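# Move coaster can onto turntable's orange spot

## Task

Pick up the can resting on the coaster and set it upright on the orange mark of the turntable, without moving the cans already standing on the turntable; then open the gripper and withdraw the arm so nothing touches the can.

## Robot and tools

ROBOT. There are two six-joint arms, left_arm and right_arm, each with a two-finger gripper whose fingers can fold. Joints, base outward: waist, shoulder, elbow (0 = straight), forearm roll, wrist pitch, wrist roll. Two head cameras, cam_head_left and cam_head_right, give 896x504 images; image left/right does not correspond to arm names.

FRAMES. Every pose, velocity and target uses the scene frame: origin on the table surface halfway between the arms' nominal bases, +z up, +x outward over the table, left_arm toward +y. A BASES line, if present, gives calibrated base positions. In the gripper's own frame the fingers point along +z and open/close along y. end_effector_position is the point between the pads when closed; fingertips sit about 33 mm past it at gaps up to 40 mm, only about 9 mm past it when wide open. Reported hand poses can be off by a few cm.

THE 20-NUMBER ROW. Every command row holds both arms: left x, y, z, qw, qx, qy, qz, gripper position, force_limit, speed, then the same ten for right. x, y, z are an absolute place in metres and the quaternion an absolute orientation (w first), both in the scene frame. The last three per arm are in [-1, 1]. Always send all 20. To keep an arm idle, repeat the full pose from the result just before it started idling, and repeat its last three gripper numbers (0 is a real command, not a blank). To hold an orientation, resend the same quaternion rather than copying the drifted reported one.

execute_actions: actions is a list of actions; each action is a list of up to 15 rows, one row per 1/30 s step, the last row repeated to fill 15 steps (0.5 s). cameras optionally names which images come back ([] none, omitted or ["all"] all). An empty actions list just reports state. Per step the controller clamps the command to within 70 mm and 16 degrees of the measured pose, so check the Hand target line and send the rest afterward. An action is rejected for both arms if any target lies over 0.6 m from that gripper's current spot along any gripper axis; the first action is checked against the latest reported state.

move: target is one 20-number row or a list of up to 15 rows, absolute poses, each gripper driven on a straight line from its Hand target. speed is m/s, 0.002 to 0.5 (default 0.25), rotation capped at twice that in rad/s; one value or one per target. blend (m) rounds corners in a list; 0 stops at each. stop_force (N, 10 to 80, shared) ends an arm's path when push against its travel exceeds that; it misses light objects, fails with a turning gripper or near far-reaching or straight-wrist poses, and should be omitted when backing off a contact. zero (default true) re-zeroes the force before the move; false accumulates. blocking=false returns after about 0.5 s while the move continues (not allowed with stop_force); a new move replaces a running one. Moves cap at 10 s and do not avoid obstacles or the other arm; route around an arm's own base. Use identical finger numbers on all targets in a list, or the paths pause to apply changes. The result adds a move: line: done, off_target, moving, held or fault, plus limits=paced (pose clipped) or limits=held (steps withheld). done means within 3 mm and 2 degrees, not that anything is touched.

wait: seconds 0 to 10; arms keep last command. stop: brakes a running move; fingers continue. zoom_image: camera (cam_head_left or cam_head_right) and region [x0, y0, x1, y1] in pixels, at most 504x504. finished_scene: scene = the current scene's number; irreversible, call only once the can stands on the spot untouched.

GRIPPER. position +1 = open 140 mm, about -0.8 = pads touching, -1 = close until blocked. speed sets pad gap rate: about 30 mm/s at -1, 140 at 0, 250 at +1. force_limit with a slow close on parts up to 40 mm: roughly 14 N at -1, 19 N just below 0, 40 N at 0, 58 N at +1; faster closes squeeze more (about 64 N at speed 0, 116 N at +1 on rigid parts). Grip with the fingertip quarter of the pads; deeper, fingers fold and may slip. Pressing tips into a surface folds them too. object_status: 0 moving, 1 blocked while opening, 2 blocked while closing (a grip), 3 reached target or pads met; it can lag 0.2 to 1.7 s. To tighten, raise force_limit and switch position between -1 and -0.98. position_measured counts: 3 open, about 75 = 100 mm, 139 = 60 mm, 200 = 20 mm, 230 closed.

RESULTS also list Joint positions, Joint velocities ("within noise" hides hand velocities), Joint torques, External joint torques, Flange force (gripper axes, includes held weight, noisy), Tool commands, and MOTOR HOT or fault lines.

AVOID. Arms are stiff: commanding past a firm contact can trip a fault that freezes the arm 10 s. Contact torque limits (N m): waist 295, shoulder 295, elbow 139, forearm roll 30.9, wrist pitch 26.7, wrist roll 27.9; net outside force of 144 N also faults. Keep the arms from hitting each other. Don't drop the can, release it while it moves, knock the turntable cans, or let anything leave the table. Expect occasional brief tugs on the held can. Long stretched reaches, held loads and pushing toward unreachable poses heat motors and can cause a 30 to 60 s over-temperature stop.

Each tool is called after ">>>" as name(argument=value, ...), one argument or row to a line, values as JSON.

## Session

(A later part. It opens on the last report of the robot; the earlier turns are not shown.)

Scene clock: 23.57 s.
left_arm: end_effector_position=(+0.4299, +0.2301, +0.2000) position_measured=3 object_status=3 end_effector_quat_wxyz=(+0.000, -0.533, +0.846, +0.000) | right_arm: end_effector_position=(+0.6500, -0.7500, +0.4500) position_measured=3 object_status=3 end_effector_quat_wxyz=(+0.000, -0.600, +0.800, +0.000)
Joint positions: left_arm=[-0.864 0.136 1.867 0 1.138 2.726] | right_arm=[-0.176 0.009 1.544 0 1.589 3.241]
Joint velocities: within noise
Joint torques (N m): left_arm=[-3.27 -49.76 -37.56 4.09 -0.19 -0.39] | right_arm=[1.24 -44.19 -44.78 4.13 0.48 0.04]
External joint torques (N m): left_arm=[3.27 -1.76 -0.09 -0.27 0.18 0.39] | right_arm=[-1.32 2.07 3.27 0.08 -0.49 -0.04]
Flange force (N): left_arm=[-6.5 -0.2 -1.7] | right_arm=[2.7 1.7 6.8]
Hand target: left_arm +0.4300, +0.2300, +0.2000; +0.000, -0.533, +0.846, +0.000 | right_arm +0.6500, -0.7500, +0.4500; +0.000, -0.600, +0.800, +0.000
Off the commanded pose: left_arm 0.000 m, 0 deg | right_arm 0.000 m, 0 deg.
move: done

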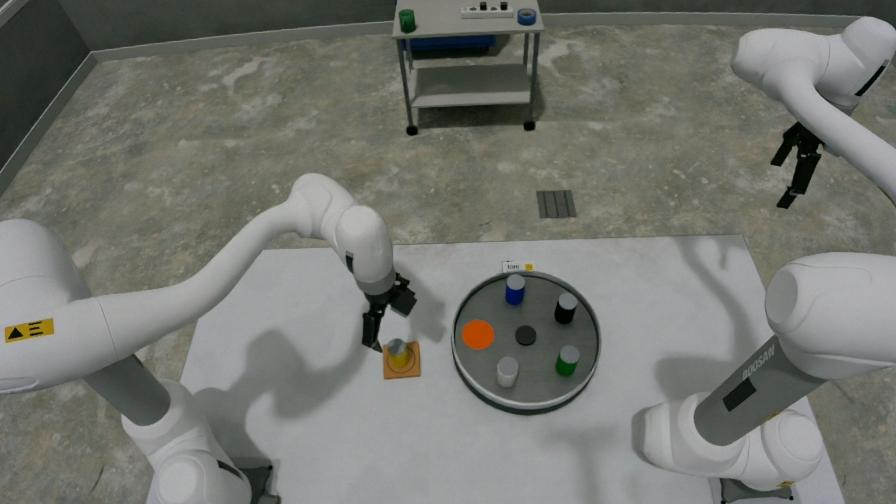

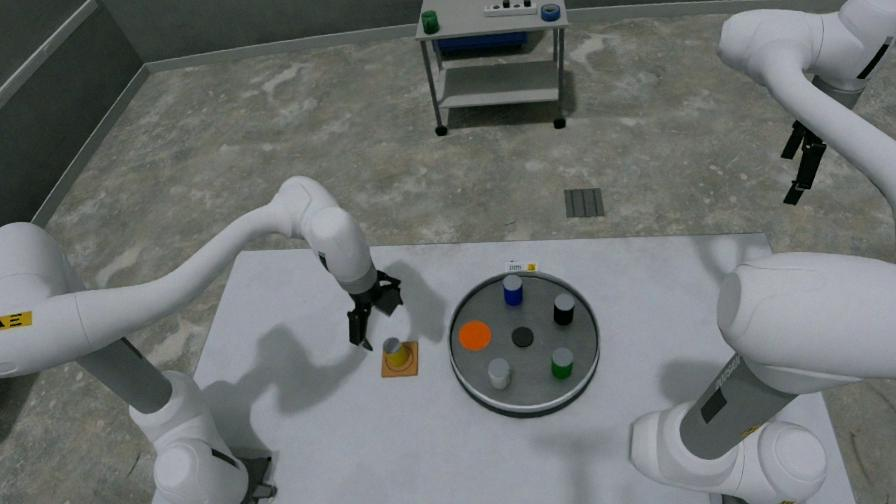

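>>> move(
  target=[
    [0.43, 0.15, 0.25, 0, -0.533, 0.846, 0, -1, -1, 0, 0.65, -0.75, 0.45, 0, -0.6, 0.8, 0, 1, 1, 1],
    [0.48, -0.13, 0.23, 0, -0.533, 0.846, 0, -1, -1, 0, 0.65, -0.75, 0.45, 0, -0.6, 0.8, 0, 1, 1, 1],
  ],
  speed=0.3,
  blend=0.05,
)

>>> zoom_image(
  camera="cam_head_left",
  region=[440, 250, 610, 420],
)

>>> zoom_image(
  camera="cam_head_right",
  region=[440, 250, 610, 420],
)

Scene clock: 26.47 s.
left_arm: end_effector_position=(+0.4800, -0.1300, +0.2301) position_measured=233 object_status=3 end_effector_quat_wxyz=(+0.000, -0.533, +0.846, +0.000) | right_arm: end_effector_position=(+0.6500, -0.7500, +0.4500) position_measured=3 object_status=3 end_effector_quat_wxyz=(+0.000, -0.600, +0.800, +0.000)
Joint positions: left_arm=[-1.08 0.62 1.12 0 1.401 2.509] | right_arm=[-0.176 0.009 1.544 0 1.589 3.241]
Joint velocities: within noise
Joint torques (N m): left_arm=[-3.64 -96.82 -41.6 4.41 -0.25 -0.41] | right_arm=[1.12 -44.4 -44.53 4.15 0.52 0.1]
External joint torques (N m): left_arm=[3.84 -4.38 0.37 -0.22 0.21 0.41] | right_arm=[-1.08 1.61 2.84 0.08 -0.51 -0.1]
Flange force (N): left_arm=[-8.6 4.4 -1.2] | right_arm=[2.4 1.8 6.0]
Hand target: left_arm +0.4800, -0.1300, +0.2300; +0.000, -0.533, +0.846, +0.000 | right_arm +0.6500, -0.7500, +0.4500; +0.000, -0.600, +0.800, +0.000
Off the commanded pose: left_arm 0.000 m, 0 deg | right_arm 0.000 m, 0 deg.
move: done; blend cut to 0.0472 m at target 1

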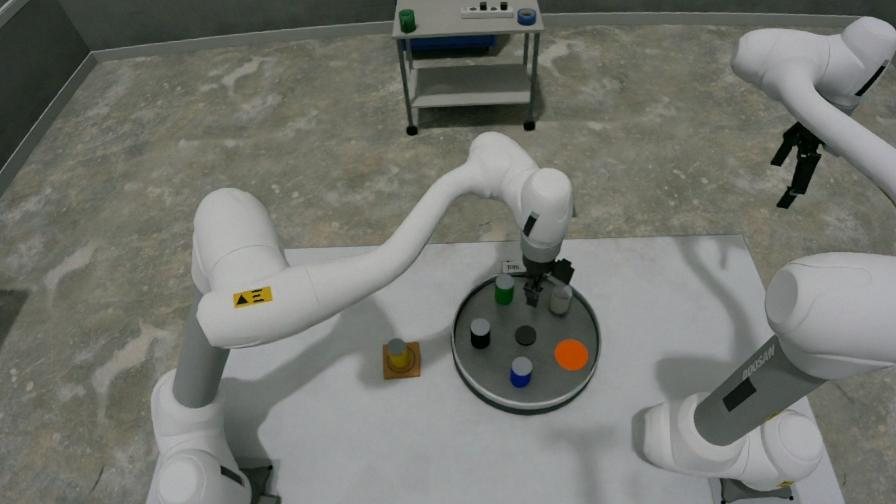

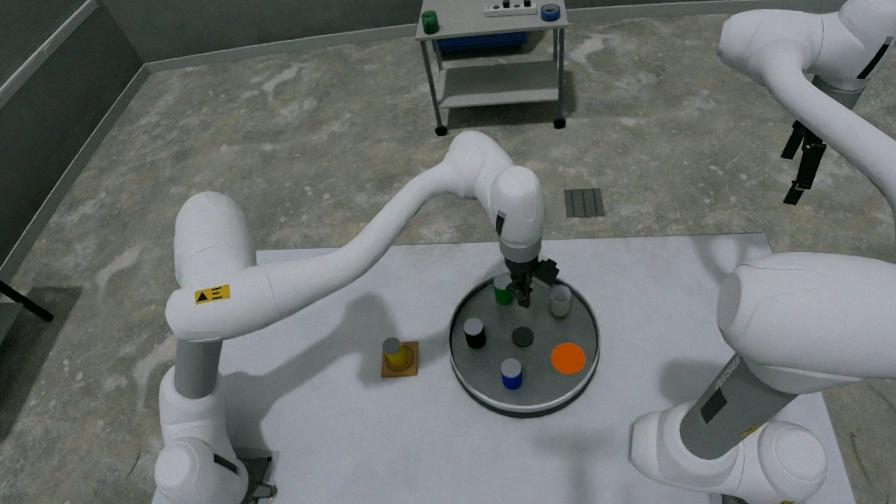

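Scaled by 2.965.

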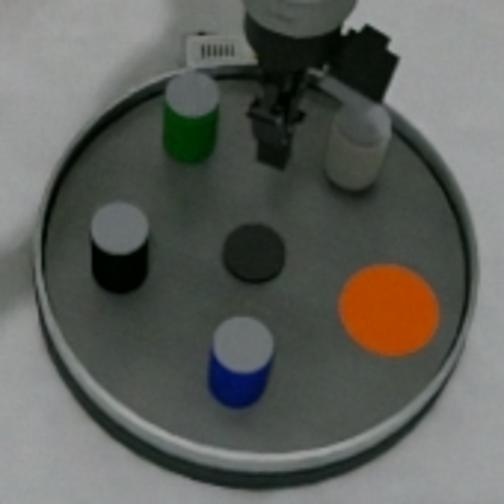

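Scaled by 2.965.

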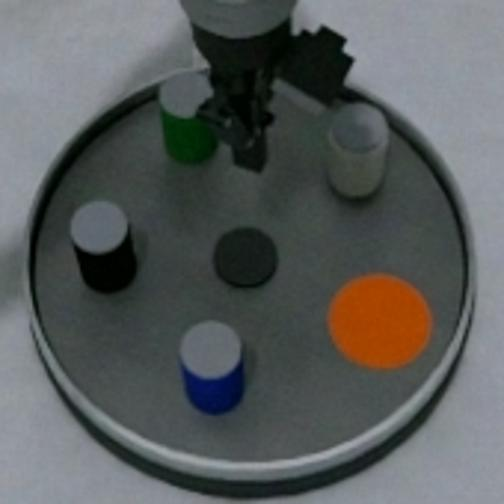

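>>> move(
  target=[
    [0.408, -0.12, 0.15, 0, -0.533, 0.846, 0, -1, -1, 0, 0.65, -0.75, 0.45, 0, -0.6, 0.8, 0, 1, 1, 1],
  ],
  speed=0.2,
)

>>> zoom_image(
  camera="cam_head_left",
  region=[440, 250, 610, 420],
)

>>> zoom_image(
  camera="cam_head_right",
  region=[440, 250, 610, 420],
)

Scene clock: 27.97 s.
left_arm: end_effector_position=(+0.4080, -0.1201, +0.1501) position_measured=233 object_status=3 end_effector_quat_wxyz=(+0.000, -0.533, +0.846, +0.000) | right_arm: end_effector_position=(+0.6500, -0.7500, +0.4500) position_measured=3 object_status=3 end_effector_quat_wxyz=(+0.000, -0.600, +0.800, +0.000)
Joint positions: left_arm=[-1.148 0.584 1.329 0 1.229 2.442] | right_arm=[-0.176 0.009 1.544 0 1.589 3.241]
Joint velocities: within noise
Joint torques (N m): left_arm=[-3.79 -93.25 -39.24 4.21 -0.22 -0.41] | right_arm=[1.28 -44.57 -44.64 4.14 0.5 0.08]
External joint torques (N m): left_arm=[3.74 -2.89 -0.11 -0.2 0.18 0.41] | right_arm=[-1.34 2.44 3.13 0.08 -0.5 -0.08]
Flange force (N): left_arm=[-6.1 0.1 -2.0] | right_arm=[2.7 0.9 6.5]
Hand target: left_arm +0.4080, -0.1200, +0.1500; +0.000, -0.533, +0.846, +0.000 | right_arm +0.6500, -0.7500, +0.4500; +0.000, -0.600, +0.800, +0.000
Off the commanded pose: left_arm 0.000 m, 0 deg | right_arm 0.000 m, 0 deg.
move: done

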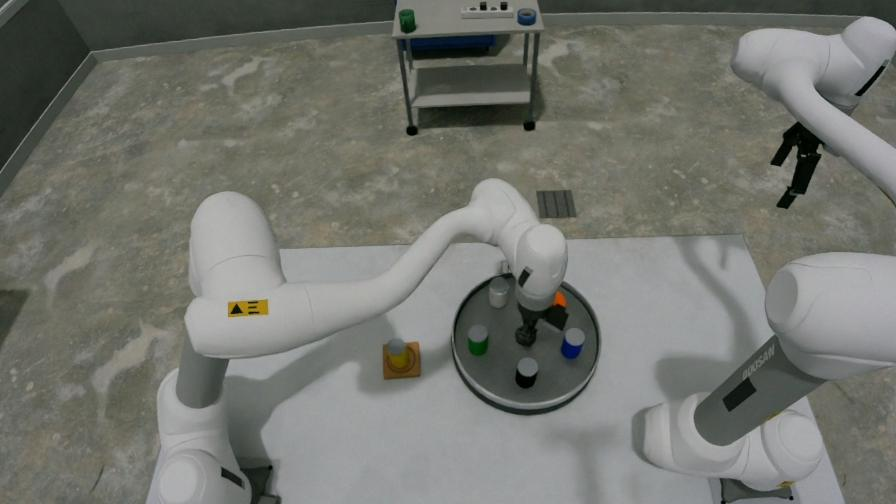

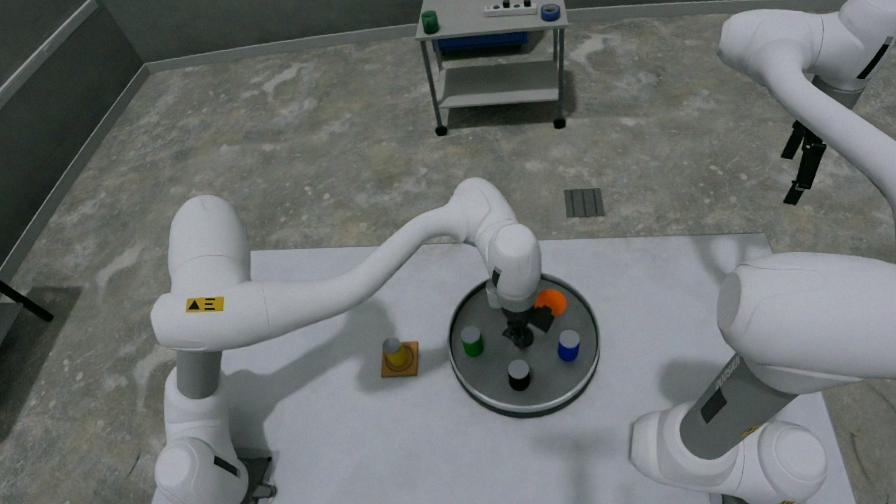

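Scaled by 2.965.

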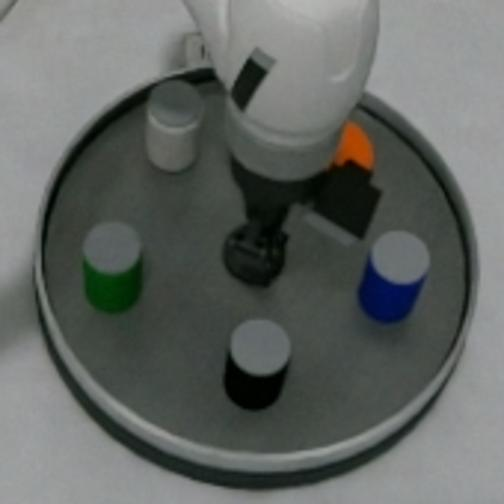

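Scaled by 2.965.

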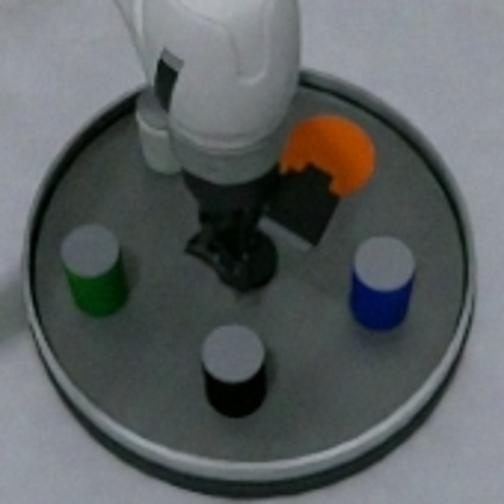

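>>> move(
  target=[
    [0.408, -0.12, 0.05, 0, -0.533, 0.846, 0, -1, -1, 0, 0.65, -0.75, 0.45, 0, -0.6, 0.8, 0, 1, 1, 1],
  ],
  speed=0.02,
  stop_force=10,
  cameras=[],
)

>>> move(
  target=[
    [0.408, -0.12, 0.15, 0, -0.533, 0.846, 0, -1, -1, 0, 0.65, -0.75, 0.45, 0, -0.6, 0.8, 0, 1, 1, 1],
    [0.408, -0.12, 0.23, 0, -0.533, 0.846, 0, -1, -1, 0, 0.65, -0.75, 0.45, 0, -0.6, 0.8, 0, 1, 1, 1],
  ],
  speed=0.2,
  blend=0.02,
)

Scene clock: 32.97 s.
left_arm: end_effector_position=(+0.4081, -0.1201, +0.0851) position_measured=233 object_status=3 end_effector_quat_wxyz=(+0.000, -0.533, +0.846, +0.000) | right_arm: end_effector_position=(+0.6500, -0.7500, +0.4500) position_measured=3 object_status=3 end_effector_quat_wxyz=(+0.000, -0.600, +0.800, +0.000)
Joint positions: left_arm=[-1.148 0.624 1.386 0 1.131 2.442] | right_arm=[-0.176 0.009 1.544 0 1.589 3.241]
Joint velocities: within noise
Joint torques (N m): left_arm=[6.04 -71.29 -16.65 7.4 4.5 -0.39] | right_arm=[1.22 -44.29 -44.7 4.13 0.46 0.06]
External joint torques (N m): left_arm=[-6.12 -26.48 -21.03 -3.57 -4.54 0.39] | right_arm=[-1.3 2.35 3.23 0.07 -0.47 -0.06]
Flange force (N): left_arm=[10.9 -3.2 -28.2] | right_arm=[2.6 1.2 6.6]
Hand target: left_arm +0.4081, -0.1201, +0.0851; +0.000, -0.533, +0.846, +0.000 | right_arm +0.6500, -0.7500, +0.4500; +0.000, -0.600, +0.800, +0.000
Off the commanded pose: left_arm 0.035 m, 0 deg | right_arm 0.000 m, 0 deg.
move: contact (left_arm)
No camera images: "cameras" was empty.

Scene clock: 34.03 s.
left_arm: end_effector_position=(+0.4080, -0.1200, +0.2300) position_measured=233 object_status=3 end_effector_quat_wxyz=(+0.000, -0.533, +0.846, +0.000) | right_arm: end_effector_position=(+0.6500, -0.7500, +0.4500) position_measured=3 object_status=3 end_effector_quat_wxyz=(+0.000, -0.600, +0.800, +0.000)
Joint positions: left_arm=[-1.148 0.547 1.24 0 1.355 2.442] | right_arm=[-0.176 0.009 1.544 0 1.589 3.241]
Joint velocities: within noise
Joint torques (N m): left_arm=[-3.81 -91.92 -41.05 4.35 -0.31 -0.37] | right_arm=[1.12 -44.3 -44.59 4.17 0.49 0.08]
External joint torques (N m): left_arm=[3.66 -2.05 0.43 -0.22 0.27 0.37] | right_arm=[-1.13 1.82 2.97 0.06 -0.5 -0.08]
Flange force (N): left_arm=[-6.2 0.4 -0.7] | right_arm=[2.4 1.7 6.2]
Hand target: left_arm +0.4080, -0.1200, +0.2300; +0.000, -0.533, +0.846, +0.000 | right_arm +0.6500, -0.7500, +0.4500; +0.000, -0.600, +0.800, +0.000
Off the commanded pose: left_arm 0.000 m, 0 deg | right_arm 0.000 m, 0 deg.
move: done

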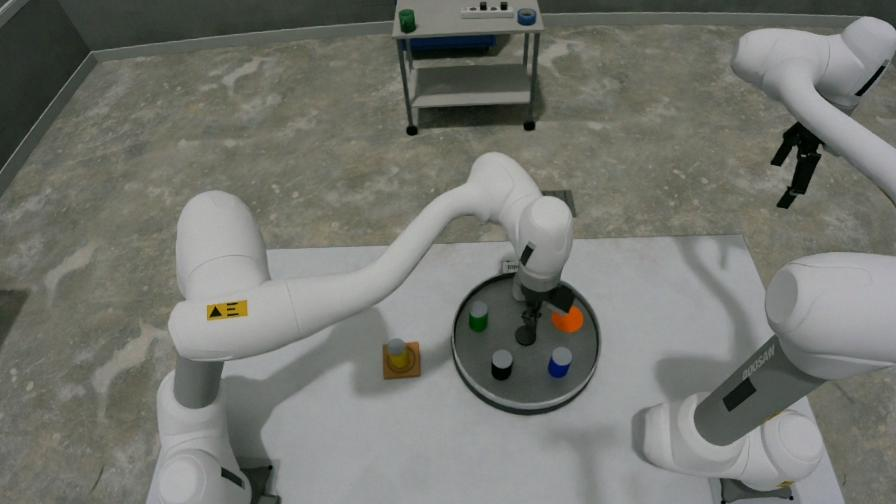

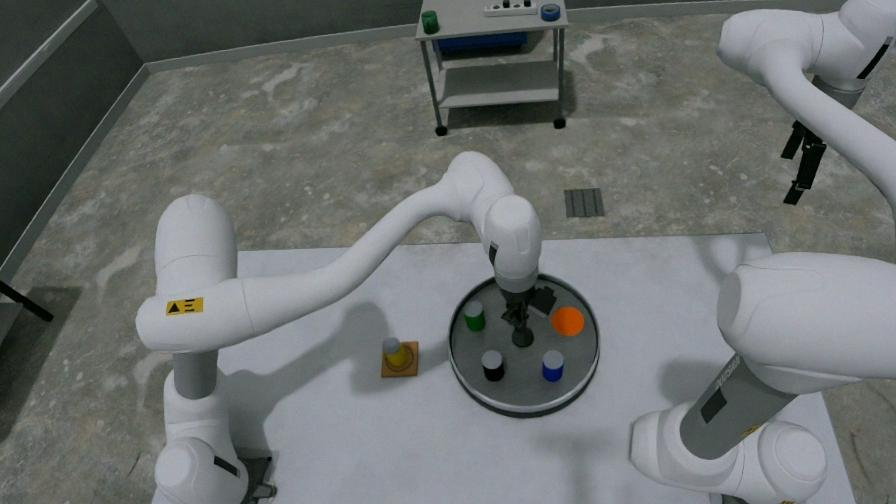

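>>> move(
  target=[
    [0.408, 0, 0.2, 0, -0.533, 0.846, 0, -1, -1, 0, 0.65, -0.75, 0.45, 0, -0.6, 0.8, 0, 1, 1, 1],
    [0.382, 0.188, 0.065, 0, -0.533, 0.846, 0, -1, -1, 0, 0.65, -0.75, 0.45, 0, -0.6, 0.8, 0, 1, 1, 1],
  ],
  speed=0.25,
  blend=0.05,
)

>>> zoom_image(
  camera="cam_head_left",
  region=[330, 260, 480, 410],
)

>>> zoom_image(
  camera="cam_head_right",
  region=[330, 260, 480, 410],
)

Scene clock: 36.40 s.
left_arm: end_effector_position=(+0.3820, +0.1880, +0.0650) position_measured=233 object_status=3 end_effector_quat_wxyz=(+0.000, -0.533, +0.846, +0.000) | right_arm: end_effector_position=(+0.6500, -0.7500, +0.4500) position_measured=3 object_status=3 end_effector_quat_wxyz=(+0.000, -0.600, +0.800, +0.000)
Joint positions: left_arm=[-0.972 0.26 1.996 0 0.885 2.618] | right_arm=[-0.176 0.009 1.544 0 1.589 3.241]
Joint velocities: within noise
Joint torques (N m): left_arm=[-3.94 -56.34 -31.05 3.51 -0.16 -0.35] | right_arm=[1.22 -44.4 -44.6 4.21 0.48 0.07]
External joint torques (N m): left_arm=[3.96 -2.3 -1.14 -0.24 0.14 0.35] | right_arm=[-1.18 1.39 2.86 0.02 -0.48 -0.07]
Flange force (N): left_arm=[-6.7 -2.8 -3.7] | right_arm=[2.6 2.2 6.0]
Hand target: left_arm +0.3820, +0.1880, +0.0650; +0.000, -0.533, +0.846, +0.000 | right_arm +0.6500, -0.7500, +0.4500; +0.000, -0.600, +0.800, +0.000
Off the commanded pose: left_arm 0.000 m, 0 deg | right_arm 0.000 m, 0 deg.
move: done

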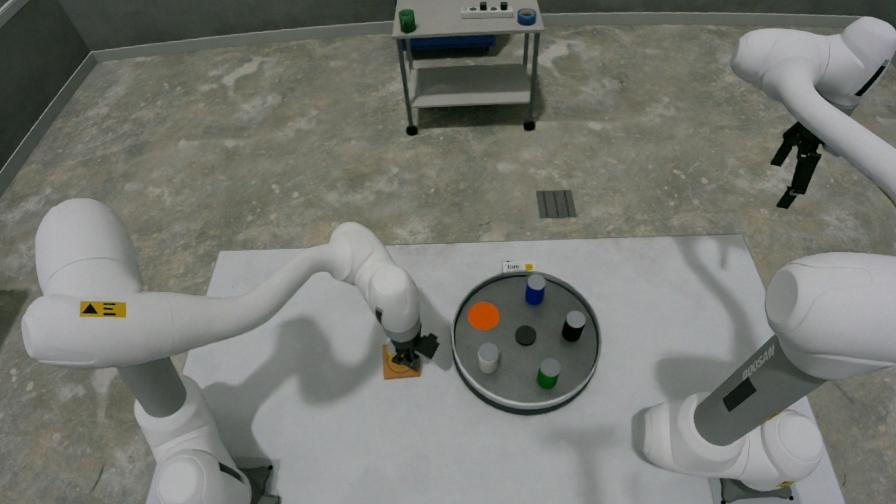

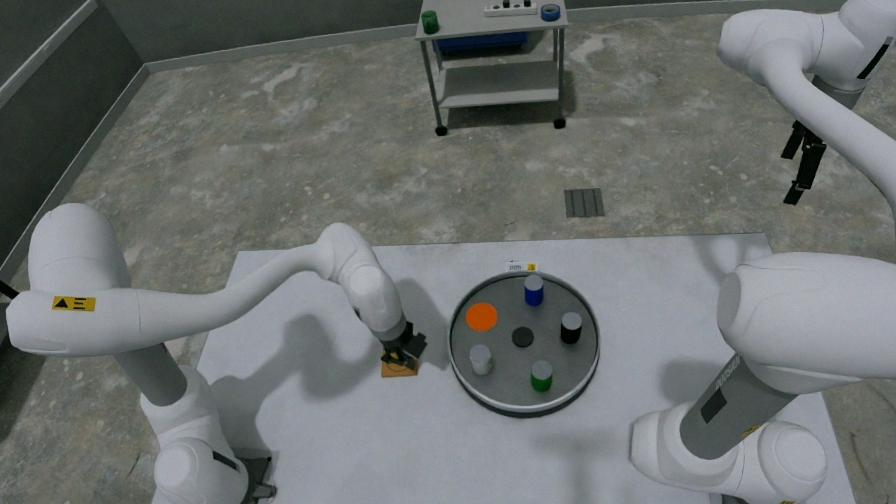

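Scaled by 3.360.

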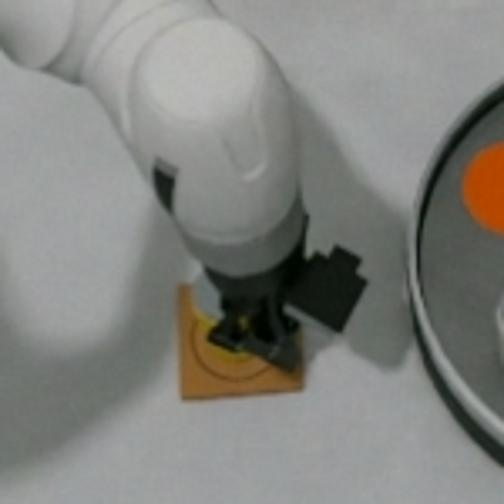

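Scaled by 3.360.

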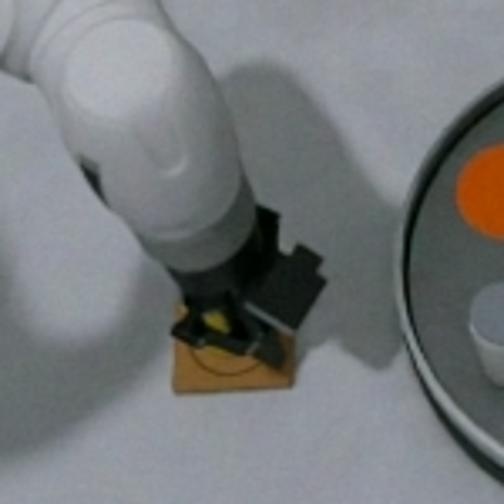

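>>> move(
  target=[
    [0.36, 0.13, 0.06, 0, -0.533, 0.846, 0, -1, -1, 0, 0.65, -0.75, 0.45, 0, -0.6, 0.8, 0, 1, 1, 1],
  ],
  speed=0.15,
  cameras=[],
)

>>> move(
  target=[
    [0.36, 0.13, 0.01, 0, -0.533, 0.846, 0, -1, -1, 0, 0.65, -0.75, 0.45, 0, -0.6, 0.8, 0, 1, 1, 1],
  ],
  speed=0.02,
  stop_force=10,
  cameras=[],
)

>>> move(
  target=[
    [0.40, 0.18, 0.2, 0, -0.533, 0.846, 0, 1, 0, 0, 0.65, -0.75, 0.45, 0, -0.6, 0.8, 0, 1, 1, 1],
    [0.435, 0.235, 0.2, 0, -0.533, 0.846, 0, 1, 0, 0, 0.65, -0.75, 0.45, 0, -0.6, 0.8, 0, 1, 1, 1],
    [0.435, 0.235, 0.14, 0, -0.533, 0.846, 0, 1, 0, 0, 0.65, -0.75, 0.45, 0, -0.6, 0.8, 0, 1, 1, 1],
  ],
  speed=0.2,
  blend=0.03,
)

>>> zoom_image(
  camera="cam_head_left",
  region=[330, 260, 480, 410],
)

>>> zoom_image(
  camera="cam_head_right",
  region=[330, 260, 480, 410],
)

Scene clock: 37.93 s.
left_arm: end_effector_position=(+0.3600, +0.1300, +0.0600) position_measured=233 object_status=3 end_effector_quat_wxyz=(+0.000, -0.533, +0.846, +0.000) | right_arm: end_effector_position=(+0.6500, -0.7500, +0.4500) position_measured=3 object_status=3 end_effector_quat_wxyz=(+0.000, -0.600, +0.800, +0.000)
Joint positions: left_arm=[-1.053 0.313 1.934 0 0.895 2.537] | right_arm=[-0.176 0.009 1.544 0 1.589 3.241]
Joint velocities: within noise
Joint torques (N m): left_arm=[-3.84 -61.94 -32.79 3.53 -0.24 -0.37] | right_arm=[0.9 -44.1 -44.63 4.17 0.49 0.05]
External joint torques (N m): left_arm=[3.84 -2.28 0.2 -0.22 0.2 0.37] | right_arm=[-0.81 1.08 2.87 0.07 -0.49 -0.05]
Flange force (N): left_arm=[-7.3 -1.0 -2.7] | right_arm=[2.0 2.8 6.1]
Hand target: left_arm +0.3600, +0.1300, +0.0600; +0.000, -0.533, +0.846, +0.000 | right_arm +0.6500, -0.7500, +0.4500; +0.000, -0.600, +0.800, +0.000
Off the commanded pose: left_arm 0.000 m, 0 deg | right_arm 0.000 m, 0 deg.
move: done
No camera images: "cameras" was empty.

Scene clock: 39.93 s.
left_arm: end_effector_position=(+0.3600, +0.1299, +0.0319) position_measured=233 object_status=3 end_effector_quat_wxyz=(+0.000, -0.533, +0.846, +0.000) | right_arm: end_effector_position=(+0.6500, -0.7500, +0.4500) position_measured=3 object_status=3 end_effector_quat_wxyz=(+0.000, -0.600, +0.800, +0.000)
Joint positions: left_arm=[-1.053 0.344 1.954 0 0.843 2.537] | right_arm=[-0.176 0.009 1.544 0 1.589 3.241]
Joint velocities: within noise
Joint torques (N m): left_arm=[-4.2 -32.17 -15.65 3.41 -3.66 -0.38] | right_arm=[1.18 -44.26 -44.65 4.16 0.46 0.06]
External joint torques (N m): left_arm=[4.22 -33.6 -15.34 -0.26 3.64 0.38] | right_arm=[-1.2 1.95 3.07 0.06 -0.46 -0.06]
Flange force (N): left_arm=[-12.0 5.5 -55.6] | right_arm=[2.5 1.6 6.4]
Hand target: left_arm +0.3600, +0.1299, +0.0319; +0.000, -0.533, +0.846, +0.000 | right_arm +0.6500, -0.7500, +0.4500; +0.000, -0.600, +0.800, +0.000
Off the commanded pose: left_arm 0.022 m, 0 deg | right_arm 0.000 m, 0 deg.
move: contact (left_arm)
No camera images: "cameras" was empty.

Scene clock: 41.83 s.
left_arm: end_effector_position=(+0.4350, +0.2350, +0.1400) position_measured=3 object_status=3 end_effector_quat_wxyz=(+0.000, -0.533, +0.846, +0.000) | right_arm: end_effector_position=(+0.6500, -0.7500, +0.4500) position_measured=3 object_status=3 end_effector_quat_wxyz=(+0.000, -0.600, +0.800, +0.000)
Joint positions: left_arm=[-0.852 0.184 1.931 0 1.026 2.737] | right_arm=[-0.176 0.009 1.544 0 1.589 3.241]
Joint velocities: within noise
Joint torques (N m): left_arm=[-3.98 -51.95 -35.86 3.83 -0.2 -0.39] | right_arm=[1.26 -44.33 -44.69 4.17 0.5 0.06]
External joint torques (N m): left_arm=[4 -2.55 0.29 -0.21 0.18 0.39] | right_arm=[-1.23 1.4 2.96 0.06 -0.5 -0.06]
Flange force (N): left_arm=[-8.3 1.1 -2.3] | right_arm=[2.7 2.3 6.2]
Hand target: left_arm +0.4350, +0.2350, +0.1400; +0.000, -0.533, +0.846, +0.000 | right_arm +0.6500, -0.7500, +0.4500; +0.000, -0.600, +0.800, +0.000
Off the commanded pose: left_arm 0.000 m, 0 deg | right_arm 0.000 m, 0 deg.
move: done

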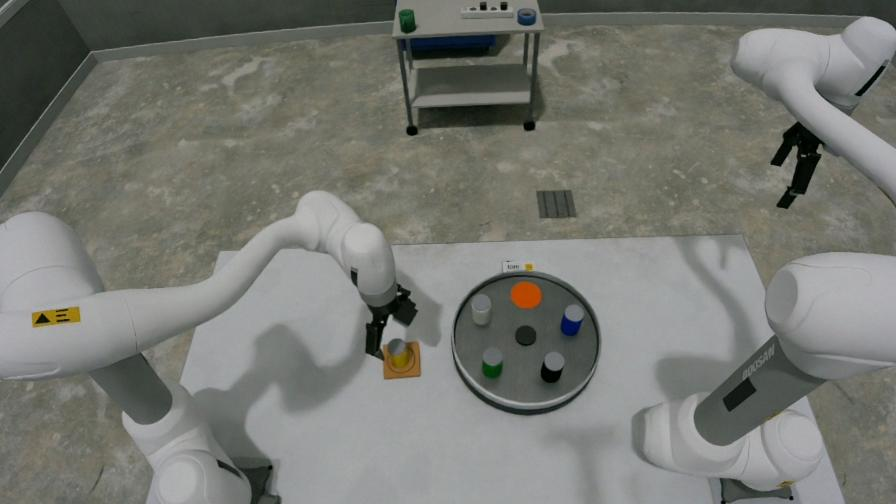

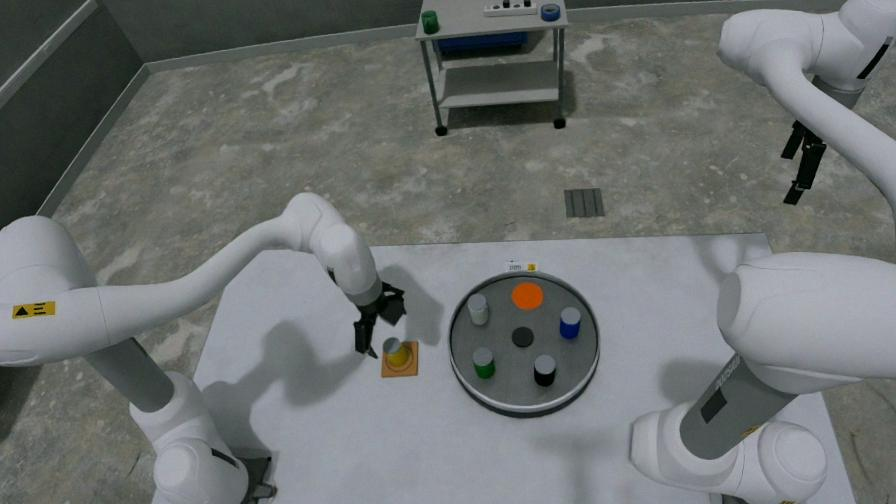

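Scaled by 3.360.

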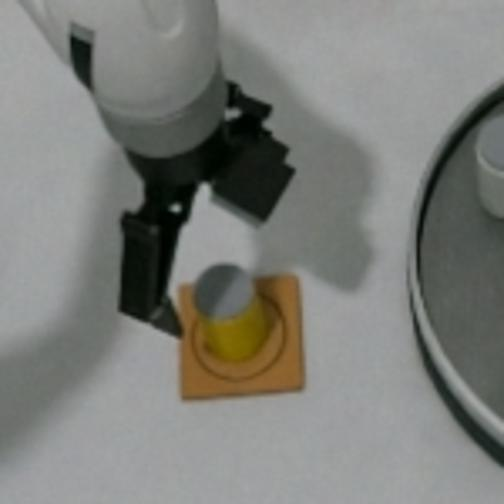

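Scaled by 3.360.

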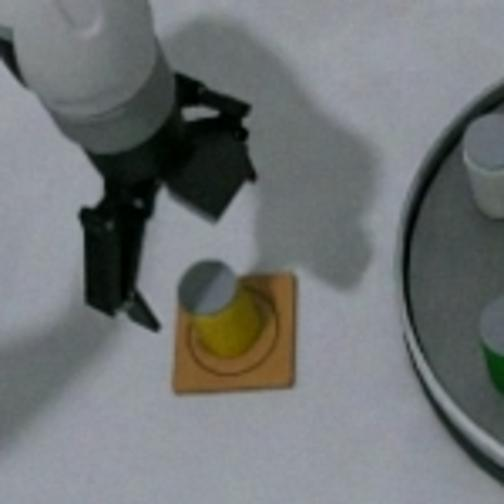

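>>> move(
  target=[
    [0.424, 0.234, 0.10, 0, -0.533, 0.846, 0, 1, 0, 0, 0.65, -0.75, 0.45, 0, -0.6, 0.8, 0, 1, 1, 1],
    [0.424, 0.234, 0.10, 0, -0.533, 0.846, 0, -1, 0, -1, 0.65, -0.75, 0.45, 0, -0.6, 0.8, 0, 1, 1, 1],
  ],
  speed=0.1,
)

>>> zoom_image(
  camera="cam_head_left",
  region=[330, 260, 480, 410],
)

>>> zoom_image(
  camera="cam_head_right",
  region=[330, 260, 480, 410],
)

Scene clock: 46.80 s.
left_arm: end_effector_position=(+0.4240, +0.2340, +0.1000) position_measured=153 object_status=0 end_effector_quat_wxyz=(+0.000, -0.533, +0.846, +0.000) | right_arm: end_effector_position=(+0.6500, -0.7500, +0.4500) position_measured=3 object_status=3 end_effector_quat_wxyz=(+0.000, -0.600, +0.800, +0.000)
Joint positions: left_arm=[-0.867 0.212 1.981 0 0.948 2.722] | right_arm=[-0.176 0.009 1.544 0 1.589 3.241]
Joint velocities: within noise
Joint torques (N m): left_arm=[-3.5 -45.87 -29.3 3.85 -0.84 -0.39] | right_arm=[1.27 -44.67 -44.65 4.2 0.47 0.08]
External joint torques (N m): left_arm=[3.51 -9.61 -4.42 -0.42 0.82 0.39] | right_arm=[-1.32 2.72 3.18 0.01 -0.48 -0.08]
Flange force (N): left_arm=[-7.9 2.2 -15.3] | right_arm=[2.6 0.6 6.6]
Hand target: left_arm +0.4240, +0.2340, +0.1000; +0.000, -0.533, +0.846, +0.000 | right_arm +0.6500, -0.7500, +0.4500; +0.000, -0.600, +0.800, +0.000
Off the commanded pose: left_arm 0.000 m, 0 deg | right_arm 0.000 m, 0 deg.
move: done

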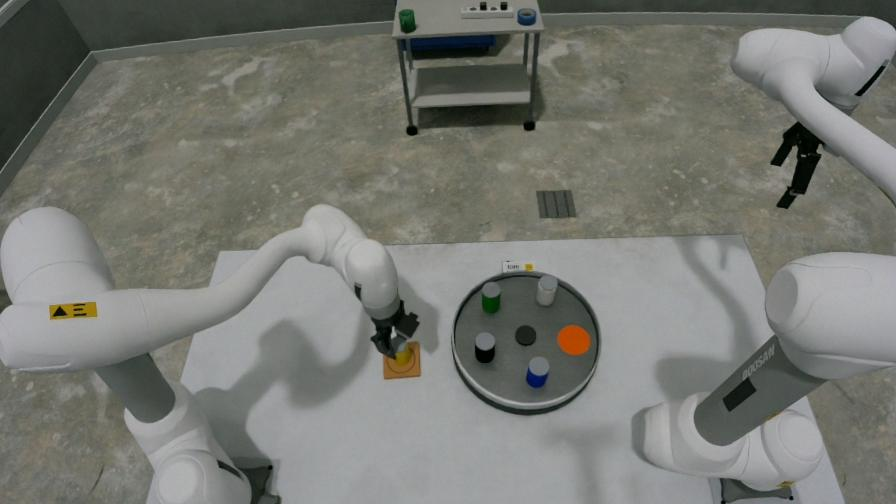

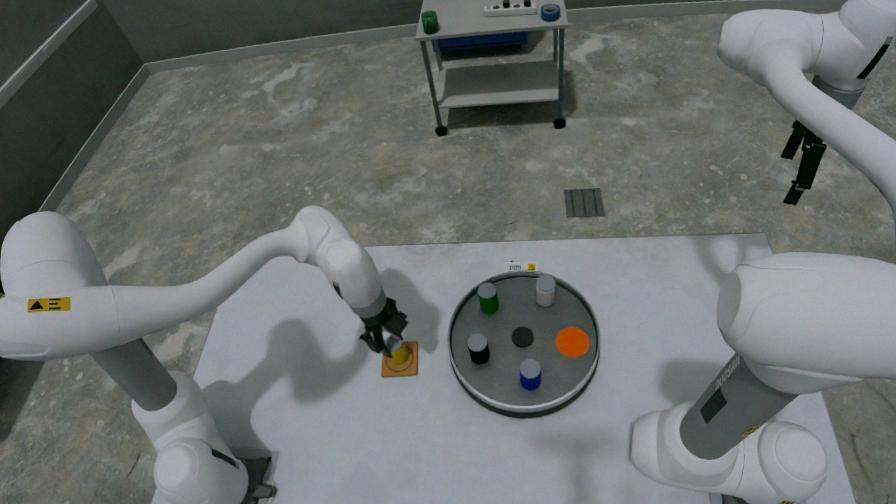

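Scaled by 3.360.

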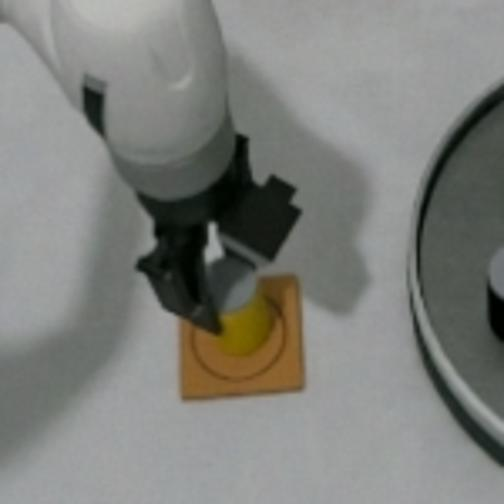

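Scaled by 3.360.

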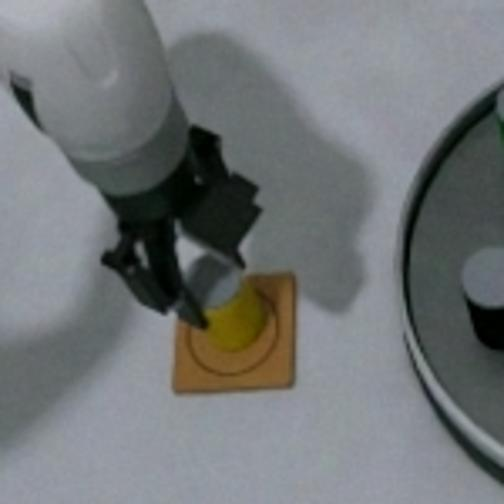

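>>> wait(
  seconds=1,
  cameras=[],
)

Scene clock: 48.00 s.
left_arm: end_effector_position=(+0.4240, +0.2340, +0.1000) position_measured=153 object_status=2 end_effector_quat_wxyz=(+0.000, -0.533, +0.846, +0.000) | right_arm: end_effector_position=(+0.6500, -0.7500, +0.4500) position_measured=3 object_status=3 end_effector_quat_wxyz=(+0.000, -0.600, +0.800, +0.000)
Joint positions: left_arm=[-0.867 0.212 1.981 0 0.948 2.722] | right_arm=[-0.176 0.009 1.544 0 1.589 3.241]
Joint velocities: within noise
Joint torques (N m): left_arm=[-3.86 -46.44 -29.99 3.84 -0.83 -0.42] | right_arm=[1.28 -44.33 -44.71 4.17 0.5 0.1]
External joint torques (N m): left_arm=[3.83 -9.07 -3.91 -0.4 0.8 0.42] | right_arm=[-1.16 1.19 2.92 0.07 -0.5 -0.1]
Flange force (N): left_arm=[-8.5 2.1 -14.3] | right_arm=[2.7 2.6 6.2]
Hand target: left_arm +0.4240, +0.2340, +0.1000; +0.000, -0.533, +0.846, +0.000 | right_arm +0.6500, -0.7500, +0.4500; +0.000, -0.600, +0.800, +0.000
Tool commands: left_gripper/position=-1.0 left_gripper/force_limit=+0.0 left_gripper/speed=-1.0 right_gripper/position=+1.0 right_gripper/force_limit=+1.0 right_gripper/speed=+1.0
Off the commanded pose: left_arm 0.000 m, 0 deg | right_arm 0.000 m, 0 deg.
wait: 1.00 s; at rest from the start
No camera images: "cameras" was empty.

>>> move(
  target=[
    [0.424, 0.234, 0.25, 0, -0.533, 0.846, 0, -1, 0, -1, 0.65, -0.75, 0.45, 0, -0.6, 0.8, 0, 1, 1, 1],
    [0.468, -0.12, 0.25, 0, -0.533, 0.846, 0, -1, 0, -1, 0.65, -0.75, 0.45, 0, -0.6, 0.8, 0, 1, 1, 1],
    [0.468, -0.12, 0.165, 0, -0.533, 0.846, 0, -1, 0, -1, 0.65, -0.75, 0.45, 0, -0.6, 0.8, 0, 1, 1, 1],
  ],
  speed=0.2,
  blend=0.04,
)

>>> zoom_image(
  camera="cam_head_left",
  region=[440, 250, 610, 420],
)

>>> zoom_image(
  camera="cam_head_right",
  region=[440, 250, 610, 420],
)

Scene clock: 51.83 s.
left_arm: end_effector_position=(+0.4680, -0.1200, +0.1649) position_measured=153 object_status=2 end_effector_quat_wxyz=(+0.000, -0.533, +0.846, +0.000) | right_arm: end_effector_position=(+0.6500, -0.7500, +0.4500) position_measured=3 object_status=3 end_effector_quat_wxyz=(+0.000, -0.600, +0.800, +0.000)
Joint positions: left_arm=[-1.087 0.621 1.238 0 1.282 2.503] | right_arm=[-0.176 0.009 1.544 0 1.589 3.241]
Joint velocities: within noise
Joint torques (N m): left_arm=[-3.92 -98.52 -41.26 4.26 -0.22 -0.41] | right_arm=[1.03 -44.18 -44.59 4.16 0.51 0.05]
External joint torques (N m): left_arm=[3.94 -1.58 1.22 -0.19 0.19 0.41] | right_arm=[-1.1 2.08 3.06 0.06 -0.52 -0.05]
Flange force (N): left_arm=[-7.1 1.8 0.2] | right_arm=[2.3 1.4 6.4]
Hand target: left_arm +0.4680, -0.1200, +0.1650; +0.000, -0.533, +0.846, +0.000 | right_arm +0.6500, -0.7500, +0.4500; +0.000, -0.600, +0.800, +0.000
Off the commanded pose: left_arm 0.000 m, 0 deg | right_arm 0.000 m, 0 deg.
move: done

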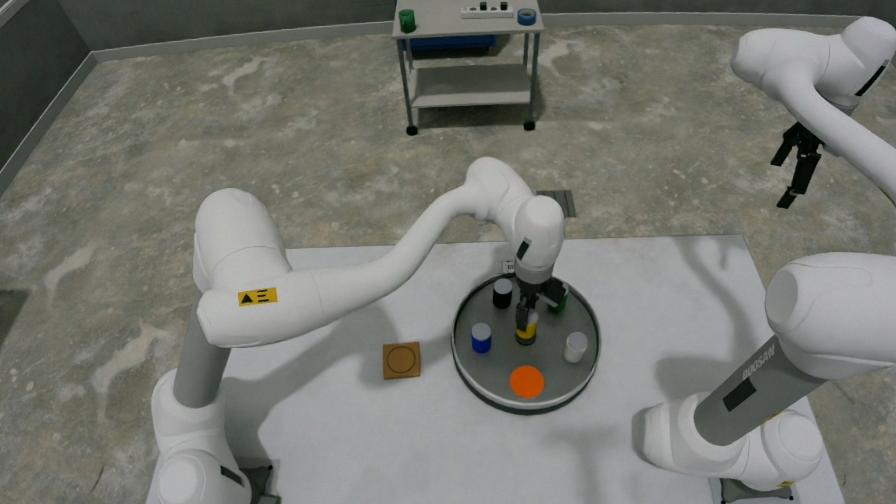

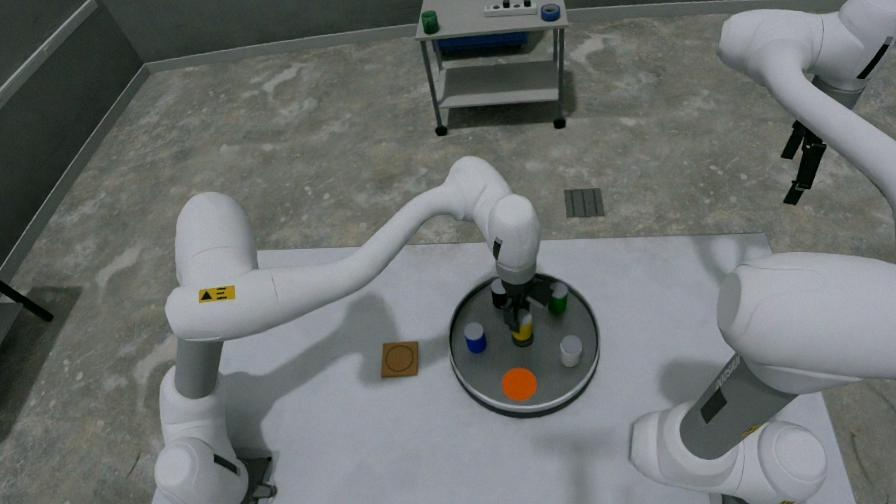

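Scaled by 2.965.

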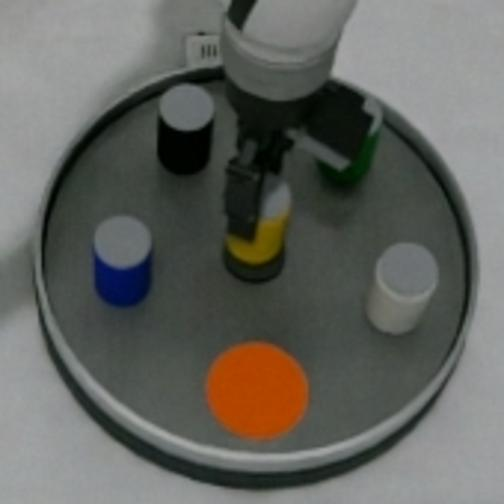

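Scaled by 2.965.

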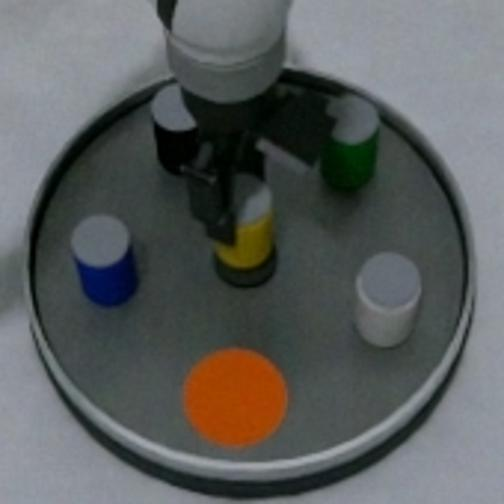

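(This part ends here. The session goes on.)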